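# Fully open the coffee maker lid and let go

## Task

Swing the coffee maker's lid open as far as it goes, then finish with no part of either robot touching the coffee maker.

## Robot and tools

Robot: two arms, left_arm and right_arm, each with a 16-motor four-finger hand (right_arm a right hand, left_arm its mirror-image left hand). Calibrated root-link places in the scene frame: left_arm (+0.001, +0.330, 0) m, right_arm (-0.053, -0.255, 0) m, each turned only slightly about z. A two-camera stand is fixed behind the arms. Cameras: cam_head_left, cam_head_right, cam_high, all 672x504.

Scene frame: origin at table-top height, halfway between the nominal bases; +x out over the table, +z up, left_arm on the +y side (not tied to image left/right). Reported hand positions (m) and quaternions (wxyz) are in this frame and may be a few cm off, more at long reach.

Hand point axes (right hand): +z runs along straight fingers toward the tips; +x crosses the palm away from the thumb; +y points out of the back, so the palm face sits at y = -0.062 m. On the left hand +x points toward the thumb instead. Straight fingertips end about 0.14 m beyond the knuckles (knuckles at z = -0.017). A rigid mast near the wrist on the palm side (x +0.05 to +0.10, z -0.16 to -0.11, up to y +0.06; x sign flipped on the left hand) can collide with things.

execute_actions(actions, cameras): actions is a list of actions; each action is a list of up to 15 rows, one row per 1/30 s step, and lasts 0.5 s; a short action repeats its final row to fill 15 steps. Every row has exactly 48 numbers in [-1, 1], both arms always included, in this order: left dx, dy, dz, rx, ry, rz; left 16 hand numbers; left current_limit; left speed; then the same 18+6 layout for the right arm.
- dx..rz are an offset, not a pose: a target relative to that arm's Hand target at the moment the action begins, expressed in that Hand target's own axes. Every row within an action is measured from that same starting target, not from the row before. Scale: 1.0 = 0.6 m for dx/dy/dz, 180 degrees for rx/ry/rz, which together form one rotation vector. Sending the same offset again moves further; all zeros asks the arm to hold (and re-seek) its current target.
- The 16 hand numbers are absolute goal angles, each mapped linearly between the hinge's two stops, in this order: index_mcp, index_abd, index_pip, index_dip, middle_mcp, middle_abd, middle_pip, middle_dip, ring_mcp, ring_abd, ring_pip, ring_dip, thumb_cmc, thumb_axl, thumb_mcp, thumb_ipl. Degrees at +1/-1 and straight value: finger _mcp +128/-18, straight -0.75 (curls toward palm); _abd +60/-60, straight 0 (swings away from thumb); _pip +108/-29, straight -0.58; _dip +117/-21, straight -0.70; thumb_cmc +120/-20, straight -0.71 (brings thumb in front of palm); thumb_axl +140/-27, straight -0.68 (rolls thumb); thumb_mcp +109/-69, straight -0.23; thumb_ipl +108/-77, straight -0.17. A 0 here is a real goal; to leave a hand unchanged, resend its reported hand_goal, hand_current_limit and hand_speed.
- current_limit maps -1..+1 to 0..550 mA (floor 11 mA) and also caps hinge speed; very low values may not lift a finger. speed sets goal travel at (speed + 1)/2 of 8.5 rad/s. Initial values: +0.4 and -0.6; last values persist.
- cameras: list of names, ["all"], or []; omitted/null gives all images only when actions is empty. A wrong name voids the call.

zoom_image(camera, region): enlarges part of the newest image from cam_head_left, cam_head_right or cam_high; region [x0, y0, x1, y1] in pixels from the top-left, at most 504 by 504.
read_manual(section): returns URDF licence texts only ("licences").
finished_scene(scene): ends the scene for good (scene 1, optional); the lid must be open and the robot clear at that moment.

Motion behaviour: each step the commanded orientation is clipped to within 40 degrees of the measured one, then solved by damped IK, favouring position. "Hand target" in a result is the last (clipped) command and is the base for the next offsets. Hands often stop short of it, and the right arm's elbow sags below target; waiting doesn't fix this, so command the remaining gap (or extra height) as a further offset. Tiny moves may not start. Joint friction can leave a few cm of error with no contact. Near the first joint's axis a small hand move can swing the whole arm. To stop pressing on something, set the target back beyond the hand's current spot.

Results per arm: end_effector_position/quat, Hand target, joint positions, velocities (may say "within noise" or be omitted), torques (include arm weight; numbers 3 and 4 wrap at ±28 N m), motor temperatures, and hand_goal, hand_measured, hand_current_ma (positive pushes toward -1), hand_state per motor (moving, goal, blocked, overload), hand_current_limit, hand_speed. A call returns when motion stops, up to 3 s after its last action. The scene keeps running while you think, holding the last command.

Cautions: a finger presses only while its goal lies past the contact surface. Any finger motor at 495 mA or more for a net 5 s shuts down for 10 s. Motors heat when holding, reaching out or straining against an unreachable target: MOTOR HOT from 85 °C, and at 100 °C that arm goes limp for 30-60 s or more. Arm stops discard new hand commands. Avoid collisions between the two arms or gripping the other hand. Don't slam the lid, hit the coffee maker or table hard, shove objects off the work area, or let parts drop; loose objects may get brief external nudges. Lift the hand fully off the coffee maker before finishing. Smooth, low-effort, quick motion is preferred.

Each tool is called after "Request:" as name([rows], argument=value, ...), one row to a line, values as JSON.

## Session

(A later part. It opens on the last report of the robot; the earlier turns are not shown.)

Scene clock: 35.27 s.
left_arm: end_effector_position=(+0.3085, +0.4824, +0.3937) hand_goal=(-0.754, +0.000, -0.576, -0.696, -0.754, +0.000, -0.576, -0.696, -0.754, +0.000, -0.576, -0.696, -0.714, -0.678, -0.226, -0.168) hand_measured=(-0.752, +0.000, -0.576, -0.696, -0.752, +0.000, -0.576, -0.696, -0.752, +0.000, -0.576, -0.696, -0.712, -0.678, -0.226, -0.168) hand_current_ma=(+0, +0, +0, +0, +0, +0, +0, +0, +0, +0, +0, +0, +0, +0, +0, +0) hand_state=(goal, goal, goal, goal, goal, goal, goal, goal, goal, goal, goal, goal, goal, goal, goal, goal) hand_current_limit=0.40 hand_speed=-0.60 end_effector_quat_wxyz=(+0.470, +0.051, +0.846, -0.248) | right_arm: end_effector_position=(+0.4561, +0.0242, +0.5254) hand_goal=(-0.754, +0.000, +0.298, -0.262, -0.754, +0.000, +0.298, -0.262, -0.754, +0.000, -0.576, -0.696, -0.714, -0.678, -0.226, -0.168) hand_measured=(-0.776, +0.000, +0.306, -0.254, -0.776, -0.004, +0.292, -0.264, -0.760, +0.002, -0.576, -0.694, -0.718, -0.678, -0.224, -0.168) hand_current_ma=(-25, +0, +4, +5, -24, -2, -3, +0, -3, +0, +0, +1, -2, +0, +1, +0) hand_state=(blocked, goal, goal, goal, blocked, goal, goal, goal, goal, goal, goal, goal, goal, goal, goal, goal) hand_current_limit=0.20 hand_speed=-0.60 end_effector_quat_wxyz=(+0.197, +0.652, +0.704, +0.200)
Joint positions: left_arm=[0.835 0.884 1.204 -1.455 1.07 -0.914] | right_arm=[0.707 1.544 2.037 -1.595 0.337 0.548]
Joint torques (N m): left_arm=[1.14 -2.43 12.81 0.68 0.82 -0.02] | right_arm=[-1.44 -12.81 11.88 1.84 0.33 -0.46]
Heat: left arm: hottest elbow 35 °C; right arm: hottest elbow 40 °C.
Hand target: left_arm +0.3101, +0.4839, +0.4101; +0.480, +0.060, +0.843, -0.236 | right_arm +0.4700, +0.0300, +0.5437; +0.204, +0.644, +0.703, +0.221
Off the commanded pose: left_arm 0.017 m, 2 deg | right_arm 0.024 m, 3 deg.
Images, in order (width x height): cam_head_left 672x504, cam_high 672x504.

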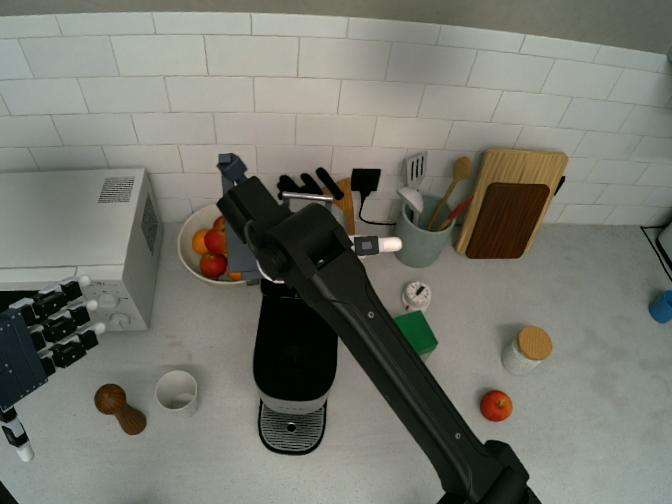

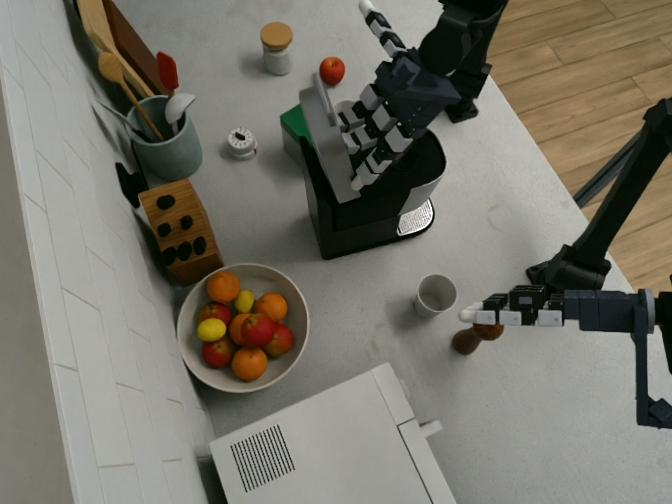

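Request:
execute_actions([
  [[0,0,0,0,0,0,-0.754,0,-0.576,-0.696,-0.754,0,-0.576,-0.696,-0.754,0,-0.576,-0.696,-0.714,-0.678,-0.226,-0.168,0.4,-0.6,0.0009,-0.0080,-0.0057,0,0,0,-0.754,0,0.299,-0.261,-0.754,0,0.299,-0.261,-0.754,0,-0.576,-0.696,-0.714,-0.678,-0.226,-0.168,0.2,-0.6],[0,0,0,0,0,0,-0.754,0,-0.576,-0.696,-0.754,0,-0.576,-0.696,-0.754,0,-0.576,-0.696,-0.714,-0.678,-0.226,-0.168,0.4,-0.6,0.0012,-0.0110,-0.0078,0,0,0,-0.754,0,0.299,-0.261,-0.754,0,0.299,-0.261,-0.754,0,-0.576,-0.696,-0.714,-0.678,-0.226,-0.168,0.2,-0.6],[0,0,0,0,0,0,-0.754,0,-0.576,-0.696,-0.754,0,-0.576,-0.696,-0.754,0,-0.576,-0.696,-0.714,-0.678,-0.226,-0.168,0.4,-0.6,0.0015,-0.0135,-0.0095,0,0,0,-0.754,0,0.299,-0.261,-0.754,0,0.299,-0.261,-0.754,0,-0.576,-0.696,-0.714,-0.678,-0.226,-0.168,0.2,-0.6],[0,0,0,0,0,0,-0.754,0,-0.576,-0.696,-0.754,0,-0.576,-0.696,-0.754,0,-0.576,-0.696,-0.714,-0.678,-0.226,-0.168,0.4,-0.6,0.0017,-0.0163,-0.0115,0,0,0,-0.754,0,0.299,-0.261,-0.754,0,0.299,-0.261,-0.754,0,-0.576,-0.696,-0.714,-0.678,-0.226,-0.168,0.2,-0.6]],
], cameras=["cam_high"])

Request:
zoom_image(camera="cam_high", region=[270, 50, 470, 260])

Scene clock: 36.30 s.
left_arm: end_effector_position=(+0.3085, +0.4824, +0.3937) hand_goal=(-0.754, +0.000, -0.576, -0.696, -0.754, +0.000, -0.576, -0.696, -0.754, +0.000, -0.576, -0.696, -0.714, -0.678, -0.226, -0.168) hand_measured=(-0.752, +0.000, -0.576, -0.696, -0.752, +0.000, -0.576, -0.696, -0.752, +0.000, -0.576, -0.696, -0.712, -0.678, -0.226, -0.168) hand_current_ma=(+0, +0, +0, +0, +0, +0, +0, +0, +0, +0, +0, +0, +0, +0, +0, +0) hand_state=(goal, goal, goal, goal, goal, goal, goal, goal, goal, goal, goal, goal, goal, goal, goal, goal) hand_current_limit=0.40 hand_speed=-0.60 end_effector_quat_wxyz=(+0.470, +0.051, +0.846, -0.248) | right_arm: end_effector_position=(+0.4561, +0.0242, +0.5256) hand_goal=(-0.754, +0.000, +0.298, -0.262, -0.754, +0.000, +0.298, -0.262, -0.754, +0.000, -0.576, -0.696, -0.714, -0.678, -0.226, -0.168) hand_measured=(-0.776, +0.000, +0.306, -0.254, -0.776, -0.004, +0.292, -0.264, -0.760, +0.002, -0.576, -0.694, -0.718, -0.678, -0.224, -0.168) hand_current_ma=(-25, +0, +4, +5, -24, -2, -3, +0, -3, +0, +0, +1, -2, +0, +1, +0) hand_state=(blocked, goal, goal, goal, blocked, goal, goal, goal, goal, goal, goal, goal, goal, goal, goal, goal) hand_current_limit=0.20 hand_speed=-0.60 end_effector_quat_wxyz=(+0.198, +0.652, +0.704, +0.200)
Joint positions: left_arm=[0.835 0.884 1.204 -1.455 1.07 -0.914] | right_arm=[0.707 1.544 2.037 -1.595 0.338 0.548]
Joint torques (N m): left_arm=[1.26 -2.2 12.79 0.72 0.82 -0.03] | right_arm=[0.09 -14.56 10.1 1.72 0.64 -0.28]
Heat: left arm: hottest elbow 35 °C; right arm: hottest elbow 40 °C.
Hand target: left_arm +0.3101, +0.4839, +0.4101; +0.480, +0.060, +0.843, -0.236 | right_arm +0.4579, +0.0300, +0.5439; +0.203, +0.644, +0.703, +0.222
Off the commanded pose: left_arm 0.017 m, 2 deg | right_arm 0.019 m, 3 deg.
Images, in order (width x height): cam_high 672x504.

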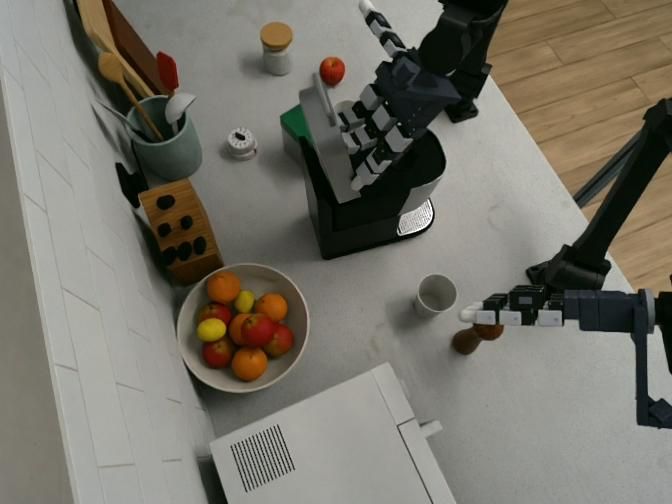

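Scaled by 2.400 from the camera's 672x504 image, which has a finer 960x720 frame.

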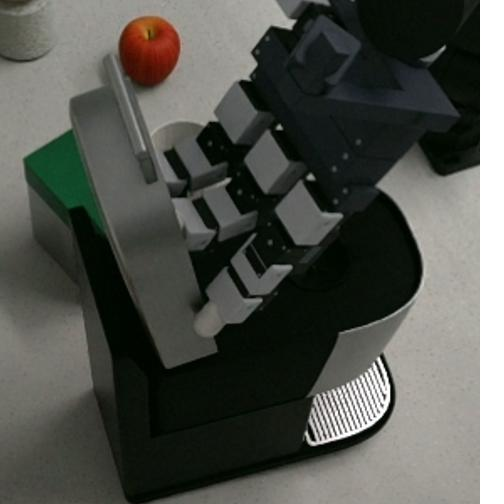

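Request:
execute_actions([
  [[0,0,0,0,0,0,-0.754,0,-0.576,-0.696,-0.754,0,-0.576,-0.696,-0.754,0,-0.576,-0.696,-0.714,-0.678,-0.226,-0.168,0.4,-0.6,0.0006,-0.0054,-0.0038,0,0,0,-0.754,0,0.299,-0.261,-0.754,0,0.299,-0.261,-0.754,0,-0.576,-0.696,-0.714,-0.678,-0.226,-0.168,0.2,-0.6],[0,0,0,0,0,0,-0.754,0,-0.576,-0.696,-0.754,0,-0.576,-0.696,-0.754,0,-0.576,-0.696,-0.714,-0.678,-0.226,-0.168,0.4,-0.6,0.0009,-0.0080,-0.0057,0,0,0,-0.754,0,0.299,-0.261,-0.754,0,0.299,-0.261,-0.754,0,-0.576,-0.696,-0.714,-0.678,-0.226,-0.168,0.2,-0.6],[0,0,0,0,0,0,-0.754,0,-0.576,-0.696,-0.754,0,-0.576,-0.696,-0.754,0,-0.576,-0.696,-0.714,-0.678,-0.226,-0.168,0.4,-0.6,0.0012,-0.0110,-0.0078,0,0,0,-0.754,0,0.299,-0.261,-0.754,0,0.299,-0.261,-0.754,0,-0.576,-0.696,-0.714,-0.678,-0.226,-0.168,0.2,-0.6],[0,0,0,0,0,0,-0.754,0,-0.576,-0.696,-0.754,0,-0.576,-0.696,-0.754,0,-0.576,-0.696,-0.714,-0.678,-0.226,-0.168,0.4,-0.6,0.0015,-0.0135,-0.0095,0,0,0,-0.754,0,0.299,-0.261,-0.754,0,0.299,-0.261,-0.754,0,-0.576,-0.696,-0.714,-0.678,-0.226,-0.168,0.2,-0.6]],
], cameras=["cam_high"])

Request:
zoom_image(camera="cam_high", region=[270, 50, 470, 260])

Scene clock: 37.30 s.
left_arm: end_effector_position=(+0.3085, +0.4824, +0.3937) hand_goal=(-0.754, +0.000, -0.576, -0.696, -0.754, +0.000, -0.576, -0.696, -0.754, +0.000, -0.576, -0.696, -0.714, -0.678, -0.226, -0.168) hand_measured=(-0.752, +0.000, -0.576, -0.696, -0.752, +0.000, -0.576, -0.696, -0.752, +0.000, -0.576, -0.696, -0.712, -0.678, -0.226, -0.168) hand_current_ma=(+0, +0, +0, +0, +0, +0, +0, +0, +0, +0, +0, +0, +0, +0, +0, +0) hand_state=(goal, goal, goal, goal, goal, goal, goal, goal, goal, goal, goal, goal, goal, goal, goal, goal) hand_current_limit=0.40 hand_speed=-0.60 end_effector_quat_wxyz=(+0.470, +0.051, +0.846, -0.248) | right_arm: end_effector_position=(+0.4527, +0.0268, +0.5267) hand_goal=(-0.754, +0.000, +0.298, -0.262, -0.754, +0.000, +0.298, -0.262, -0.754, +0.000, -0.576, -0.696, -0.714, -0.678, -0.226, -0.168) hand_measured=(-0.776, +0.000, +0.298, -0.254, -0.780, -0.006, +0.290, -0.264, -0.760, +0.002, -0.576, -0.694, -0.718, -0.678, -0.224, -0.168) hand_current_ma=(-26, +0, +0, +4, -34, -2, -5, +0, -3, +0, +0, +1, -2, +0, +1, +0) hand_state=(blocked, goal, goal, goal, blocked, goal, goal, goal, goal, goal, goal, goal, goal, goal, goal, goal) hand_current_limit=0.20 hand_speed=-0.60 end_effector_quat_wxyz=(+0.198, +0.653, +0.703, +0.202)
Joint positions: left_arm=[0.835 0.884 1.204 -1.455 1.07 -0.914] | right_arm=[0.718 1.543 2.037 -1.597 0.344 0.56]
Joint torques (N m): left_arm=[1.2 -2.26 12.85 0.73 0.83 -0.02] | right_arm=[0.56 -16.09 8.57 1.61 0.67 -0.24]
Heat: left arm: hottest elbow 35 °C; right arm: hottest elbow 40 °C.
Hand target: left_arm +0.3101, +0.4839, +0.4101; +0.480, +0.060, +0.843, -0.236 | right_arm +0.4481, +0.0301, +0.5439; +0.204, +0.644, +0.703, +0.222
Off the commanded pose: left_arm 0.017 m, 2 deg | right_arm 0.018 m, 3 deg.
Images, in order (width x height): cam_high 672x504.

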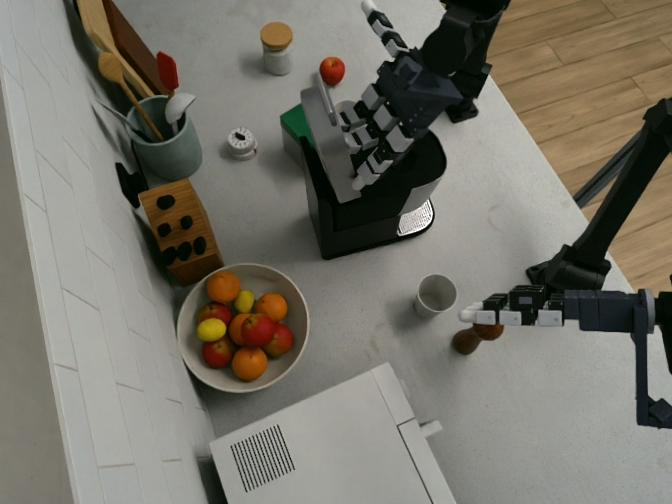

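Scaled by 2.400 from the camera's 672x504 image, which has a finer 960x720 frame.

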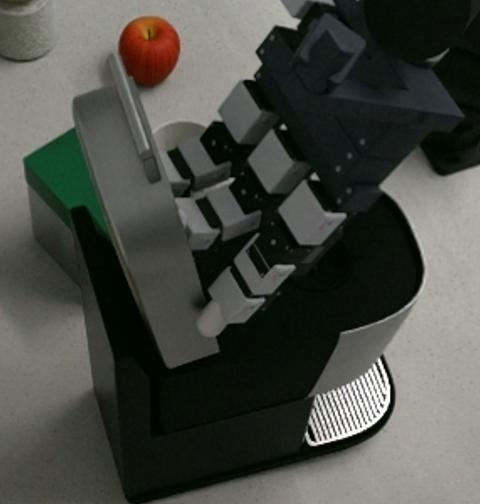

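Request:
execute_actions([
  [[0,0,0,0,0,0,-0.754,0,-0.576,-0.696,-0.754,0,-0.576,-0.696,-0.754,0,-0.576,-0.696,-0.714,-0.678,-0.226,-0.168,0.4,-0.6,0.0006,-0.0054,-0.0038,0,0,0,-0.754,0,0.299,-0.261,-0.754,0,0.299,-0.261,-0.754,0,-0.576,-0.696,-0.714,-0.678,-0.226,-0.168,0.2,-0.6],[0,0,0,0,0,0,-0.754,0,-0.576,-0.696,-0.754,0,-0.576,-0.696,-0.754,0,-0.576,-0.696,-0.714,-0.678,-0.226,-0.168,0.4,-0.6,0.0009,-0.0080,-0.0057,0,0,0,-0.754,0,0.299,-0.261,-0.754,0,0.299,-0.261,-0.754,0,-0.576,-0.696,-0.714,-0.678,-0.226,-0.168,0.2,-0.6],[0,0,0,0,0,0,-0.754,0,-0.576,-0.696,-0.754,0,-0.576,-0.696,-0.754,0,-0.576,-0.696,-0.714,-0.678,-0.226,-0.168,0.4,-0.6,0.0012,-0.0110,-0.0078,0,0,0,-0.754,0,0.299,-0.261,-0.754,0,0.299,-0.261,-0.754,0,-0.576,-0.696,-0.714,-0.678,-0.226,-0.168,0.2,-0.6],[0,0,0,0,0,0,-0.754,0,-0.576,-0.696,-0.754,0,-0.576,-0.696,-0.754,0,-0.576,-0.696,-0.714,-0.678,-0.226,-0.168,0.4,-0.6,0.0015,-0.0135,-0.0095,0,0,0,-0.754,0,0.299,-0.261,-0.754,0,0.299,-0.261,-0.754,0,-0.576,-0.696,-0.714,-0.678,-0.226,-0.168,0.2,-0.6]],
  [[0,0,0,0,0,0,-0.754,0,-0.576,-0.696,-0.754,0,-0.576,-0.696,-0.754,0,-0.576,-0.696,-0.714,-0.678,-0.226,-0.168,0.4,-0.6,0.0006,-0.0054,-0.0038,0,0,0,-0.754,0,0.299,-0.261,-0.754,0,0.299,-0.261,-0.754,0,-0.576,-0.696,-0.714,-0.678,-0.226,-0.168,0.2,-0.6],[0,0,0,0,0,0,-0.754,0,-0.576,-0.696,-0.754,0,-0.576,-0.696,-0.754,0,-0.576,-0.696,-0.714,-0.678,-0.226,-0.168,0.4,-0.6,0.0009,-0.0080,-0.0057,0,0,0,-0.754,0,0.299,-0.261,-0.754,0,0.299,-0.261,-0.754,0,-0.576,-0.696,-0.714,-0.678,-0.226,-0.168,0.2,-0.6],[0,0,0,0,0,0,-0.754,0,-0.576,-0.696,-0.754,0,-0.576,-0.696,-0.754,0,-0.576,-0.696,-0.714,-0.678,-0.226,-0.168,0.4,-0.6,0.0012,-0.0110,-0.0078,0,0,0,-0.754,0,0.299,-0.261,-0.754,0,0.299,-0.261,-0.754,0,-0.576,-0.696,-0.714,-0.678,-0.226,-0.168,0.2,-0.6],[0,0,0,0,0,0,-0.754,0,-0.576,-0.696,-0.754,0,-0.576,-0.696,-0.754,0,-0.576,-0.696,-0.714,-0.678,-0.226,-0.168,0.4,-0.6,0.0017,-0.0163,-0.0115,0,0,0,-0.754,0,0.299,-0.261,-0.754,0,0.299,-0.261,-0.754,0,-0.576,-0.696,-0.714,-0.678,-0.226,-0.168,0.2,-0.6]],
], cameras=["cam_high"])

Request:
zoom_image(camera="cam_high", region=[270, 50, 470, 260])

Scene clock: 38.90 s.
left_arm: end_effector_position=(+0.3085, +0.4824, +0.3937) hand_goal=(-0.754, +0.000, -0.576, -0.696, -0.754, +0.000, -0.576, -0.696, -0.754, +0.000, -0.576, -0.696, -0.714, -0.678, -0.226, -0.168) hand_measured=(-0.752, +0.000, -0.576, -0.696, -0.752, +0.000, -0.576, -0.696, -0.752, +0.000, -0.576, -0.696, -0.712, -0.678, -0.226, -0.168) hand_current_ma=(+0, +0, +0, +0, +0, +0, +0, +0, +0, +0, +0, +0, +0, +0, +0, +0) hand_state=(goal, goal, goal, goal, goal, goal, goal, goal, goal, goal, goal, goal, goal, goal, goal, goal) hand_current_limit=0.40 hand_speed=-0.60 end_effector_quat_wxyz=(+0.470, +0.051, +0.846, -0.248) | right_arm: end_effector_position=(+0.4332, +0.0273, +0.5294) hand_goal=(-0.754, +0.000, +0.298, -0.262, -0.754, +0.000, +0.298, -0.262, -0.754, +0.000, -0.576, -0.696, -0.714, -0.678, -0.226, -0.168) hand_measured=(-0.768, +0.000, +0.298, -0.260, -0.788, -0.010, +0.280, -0.268, -0.760, +0.002, -0.576, -0.694, -0.718, -0.678, -0.224, -0.168) hand_current_ma=(-13, +0, +0, +1, -48, -5, -15, -3, -3, +0, +0, +1, -2, +0, +1, +0) hand_state=(goal, goal, goal, goal, blocked, goal, goal, goal, goal, goal, goal, goal, goal, goal, goal, goal) hand_current_limit=0.20 hand_speed=-0.60 end_effector_quat_wxyz=(+0.202, +0.650, +0.704, +0.202)
Joint positions: left_arm=[0.835 0.884 1.204 -1.455 1.07 -0.914] | right_arm=[0.749 1.505 1.999 -1.603 0.364 0.581]
Joint torques (N m): left_arm=[1.38 -2.61 12.81 0.75 0.82 -0.03] | right_arm=[0.67 -15.79 7.92 1.65 0.52 -0.15]
Heat: left arm: hottest elbow 35 °C; right arm: hottest elbow 40 °C.
Hand target: left_arm +0.3101, +0.4839, +0.4101; +0.480, +0.060, +0.843, -0.236 | right_arm +0.4261, +0.0300, +0.5441; +0.204, +0.644, +0.703, +0.222
Off the commanded pose: left_arm 0.017 m, 2 deg | right_arm 0.016 m, 2 deg.
Images, in order (width x height): cam_high 672x504.

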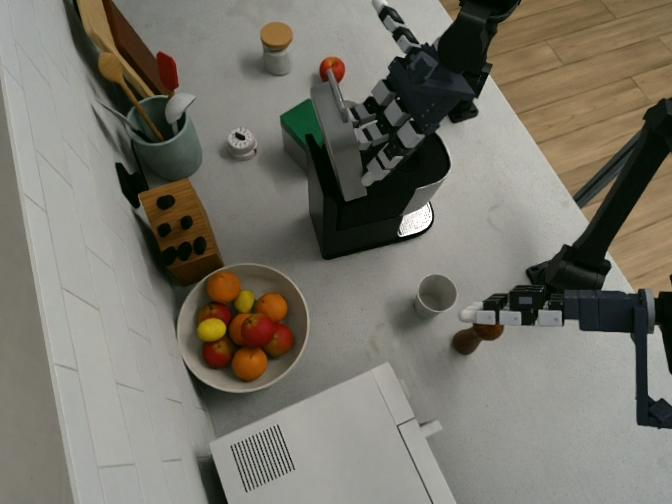

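Scaled by 2.400 from the camera's 672x504 image, which has a finer 960x720 frame.

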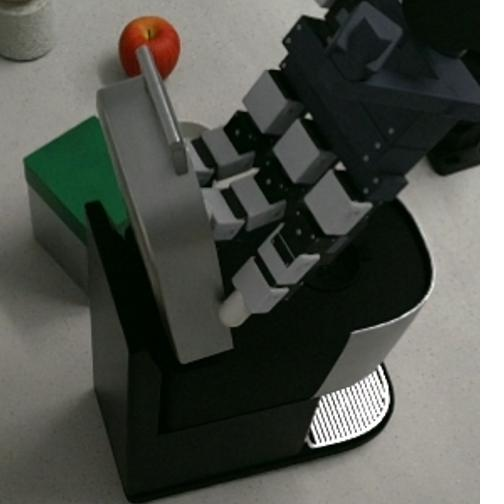

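Request:
execute_actions([
  [[0,0,0,0,0,0,-0.754,0,-0.576,-0.696,-0.754,0,-0.576,-0.696,-0.754,0,-0.576,-0.696,-0.714,-0.678,-0.226,-0.168,0.4,-0.6,0.0029,-0.0271,-0.0191,0,0,0,-0.754,0,0.299,-0.261,-0.754,0,0.299,-0.261,-0.754,0,-0.576,-0.696,-0.714,-0.678,-0.226,-0.168,0.2,-0.6]],
  [[0,0,0,0,0,0,-0.754,0,-0.576,-0.696,-0.754,0,-0.576,-0.696,-0.754,0,-0.576,-0.696,-0.714,-0.678,-0.226,-0.168,0.4,-0.6,0.0058,-0.0543,-0.0382,0,0,0,-0.754,0,0.299,-0.261,-0.754,0,0.299,-0.261,-0.754,0,-0.576,-0.696,-0.714,-0.678,-0.226,-0.168,0.2,-0.6]],
  [[0,0,0,0,0,0,-0.754,0,-0.576,-0.696,-0.754,0,-0.576,-0.696,-0.754,0,-0.576,-0.696,-0.714,-0.678,-0.226,-0.168,0.4,-0.6,0.0073,-0.0679,-0.0477,0,0,0,-0.754,0,0.299,-0.261,-0.754,0,0.299,-0.261,-0.754,0,-0.576,-0.696,-0.714,-0.678,-0.226,-0.168,0.2,-0.6]],
], cameras=["cam_high", "cam_head_left"])

Request:
zoom_image(camera="cam_high", region=[270, 50, 470, 260])

Scene clock: 41.13 s.
left_arm: end_effector_position=(+0.3085, +0.4824, +0.3937) hand_goal=(-0.754, +0.000, -0.576, -0.696, -0.754, +0.000, -0.576, -0.696, -0.754, +0.000, -0.576, -0.696, -0.714, -0.678, -0.226, -0.168) hand_measured=(-0.752, +0.000, -0.576, -0.696, -0.752, +0.000, -0.576, -0.696, -0.752, +0.000, -0.576, -0.696, -0.712, -0.678, -0.226, -0.168) hand_current_ma=(+0, +0, +0, +0, +0, +0, +0, +0, +0, +0, +0, +0, +0, +0, +0, +0) hand_state=(goal, goal, goal, goal, goal, goal, goal, goal, goal, goal, goal, goal, goal, goal, goal, goal) hand_current_limit=0.40 hand_speed=-0.60 end_effector_quat_wxyz=(+0.470, +0.051, +0.846, -0.248) | right_arm: end_effector_position=(+0.3201, +0.0337, +0.5410) hand_goal=(-0.754, +0.000, +0.298, -0.262, -0.754, +0.000, +0.298, -0.262, -0.754, +0.000, -0.576, -0.696, -0.714, -0.678, -0.226, -0.168) hand_measured=(-0.766, +0.000, +0.298, -0.260, -0.764, -0.002, +0.292, -0.264, -0.758, +0.002, -0.576, -0.694, -0.718, -0.678, -0.224, -0.168) hand_current_ma=(-8, +0, +0, +1, -6, -1, -3, -1, -2, +1, +0, +1, -2, +0, +1, +0) hand_state=(goal, goal, goal, goal, goal, goal, goal, goal, goal, goal, goal, goal, goal, goal, goal, goal) hand_current_limit=0.20 hand_speed=-0.60 end_effector_quat_wxyz=(+0.204, +0.643, +0.705, +0.220)
Joint positions: left_arm=[0.835 0.884 1.204 -1.455 1.07 -0.914] | right_arm=[0.974 1.328 1.842 -1.671 0.46 0.781]
Joint torques (N m): left_arm=[1.08 -2.43 12.85 0.7 0.82 -0.02] | right_arm=[-0.09 -11.16 7.57 0.38 0.65 -0.04]
Heat: left arm: hottest elbow 35 °C; right arm: hottest elbow 40 °C.
Hand target: left_arm +0.3101, +0.4839, +0.4101; +0.480, +0.060, +0.843, -0.236 | right_arm +0.3162, +0.0302, +0.5440; +0.204, +0.644, +0.703, +0.221
Off the commanded pose: left_arm 0.017 m, 2 deg | right_arm 0.006 m, 0 deg.
Images, in order (width x height): cam_head_left 672x504, cam_high 672x504.

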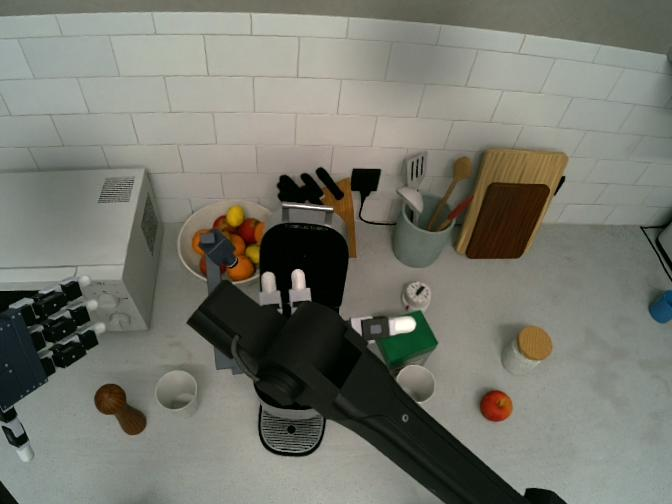

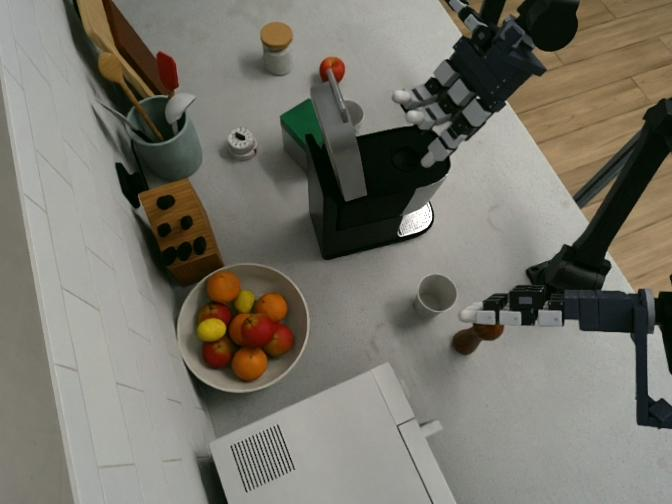

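Scaled by 2.400 from the camera's 672x504 image, which has a finer 960x720 frame.

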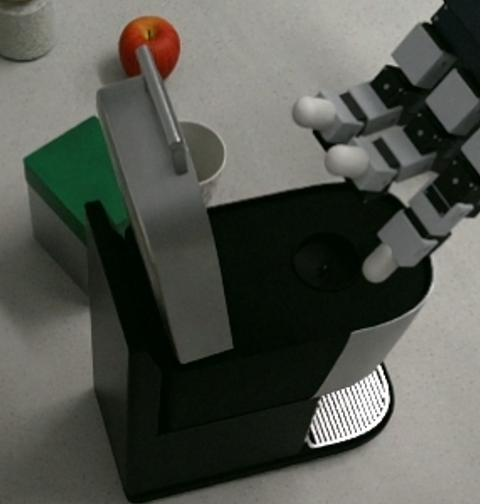

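Request:
finished_scene()

The scene is finished: the task was done.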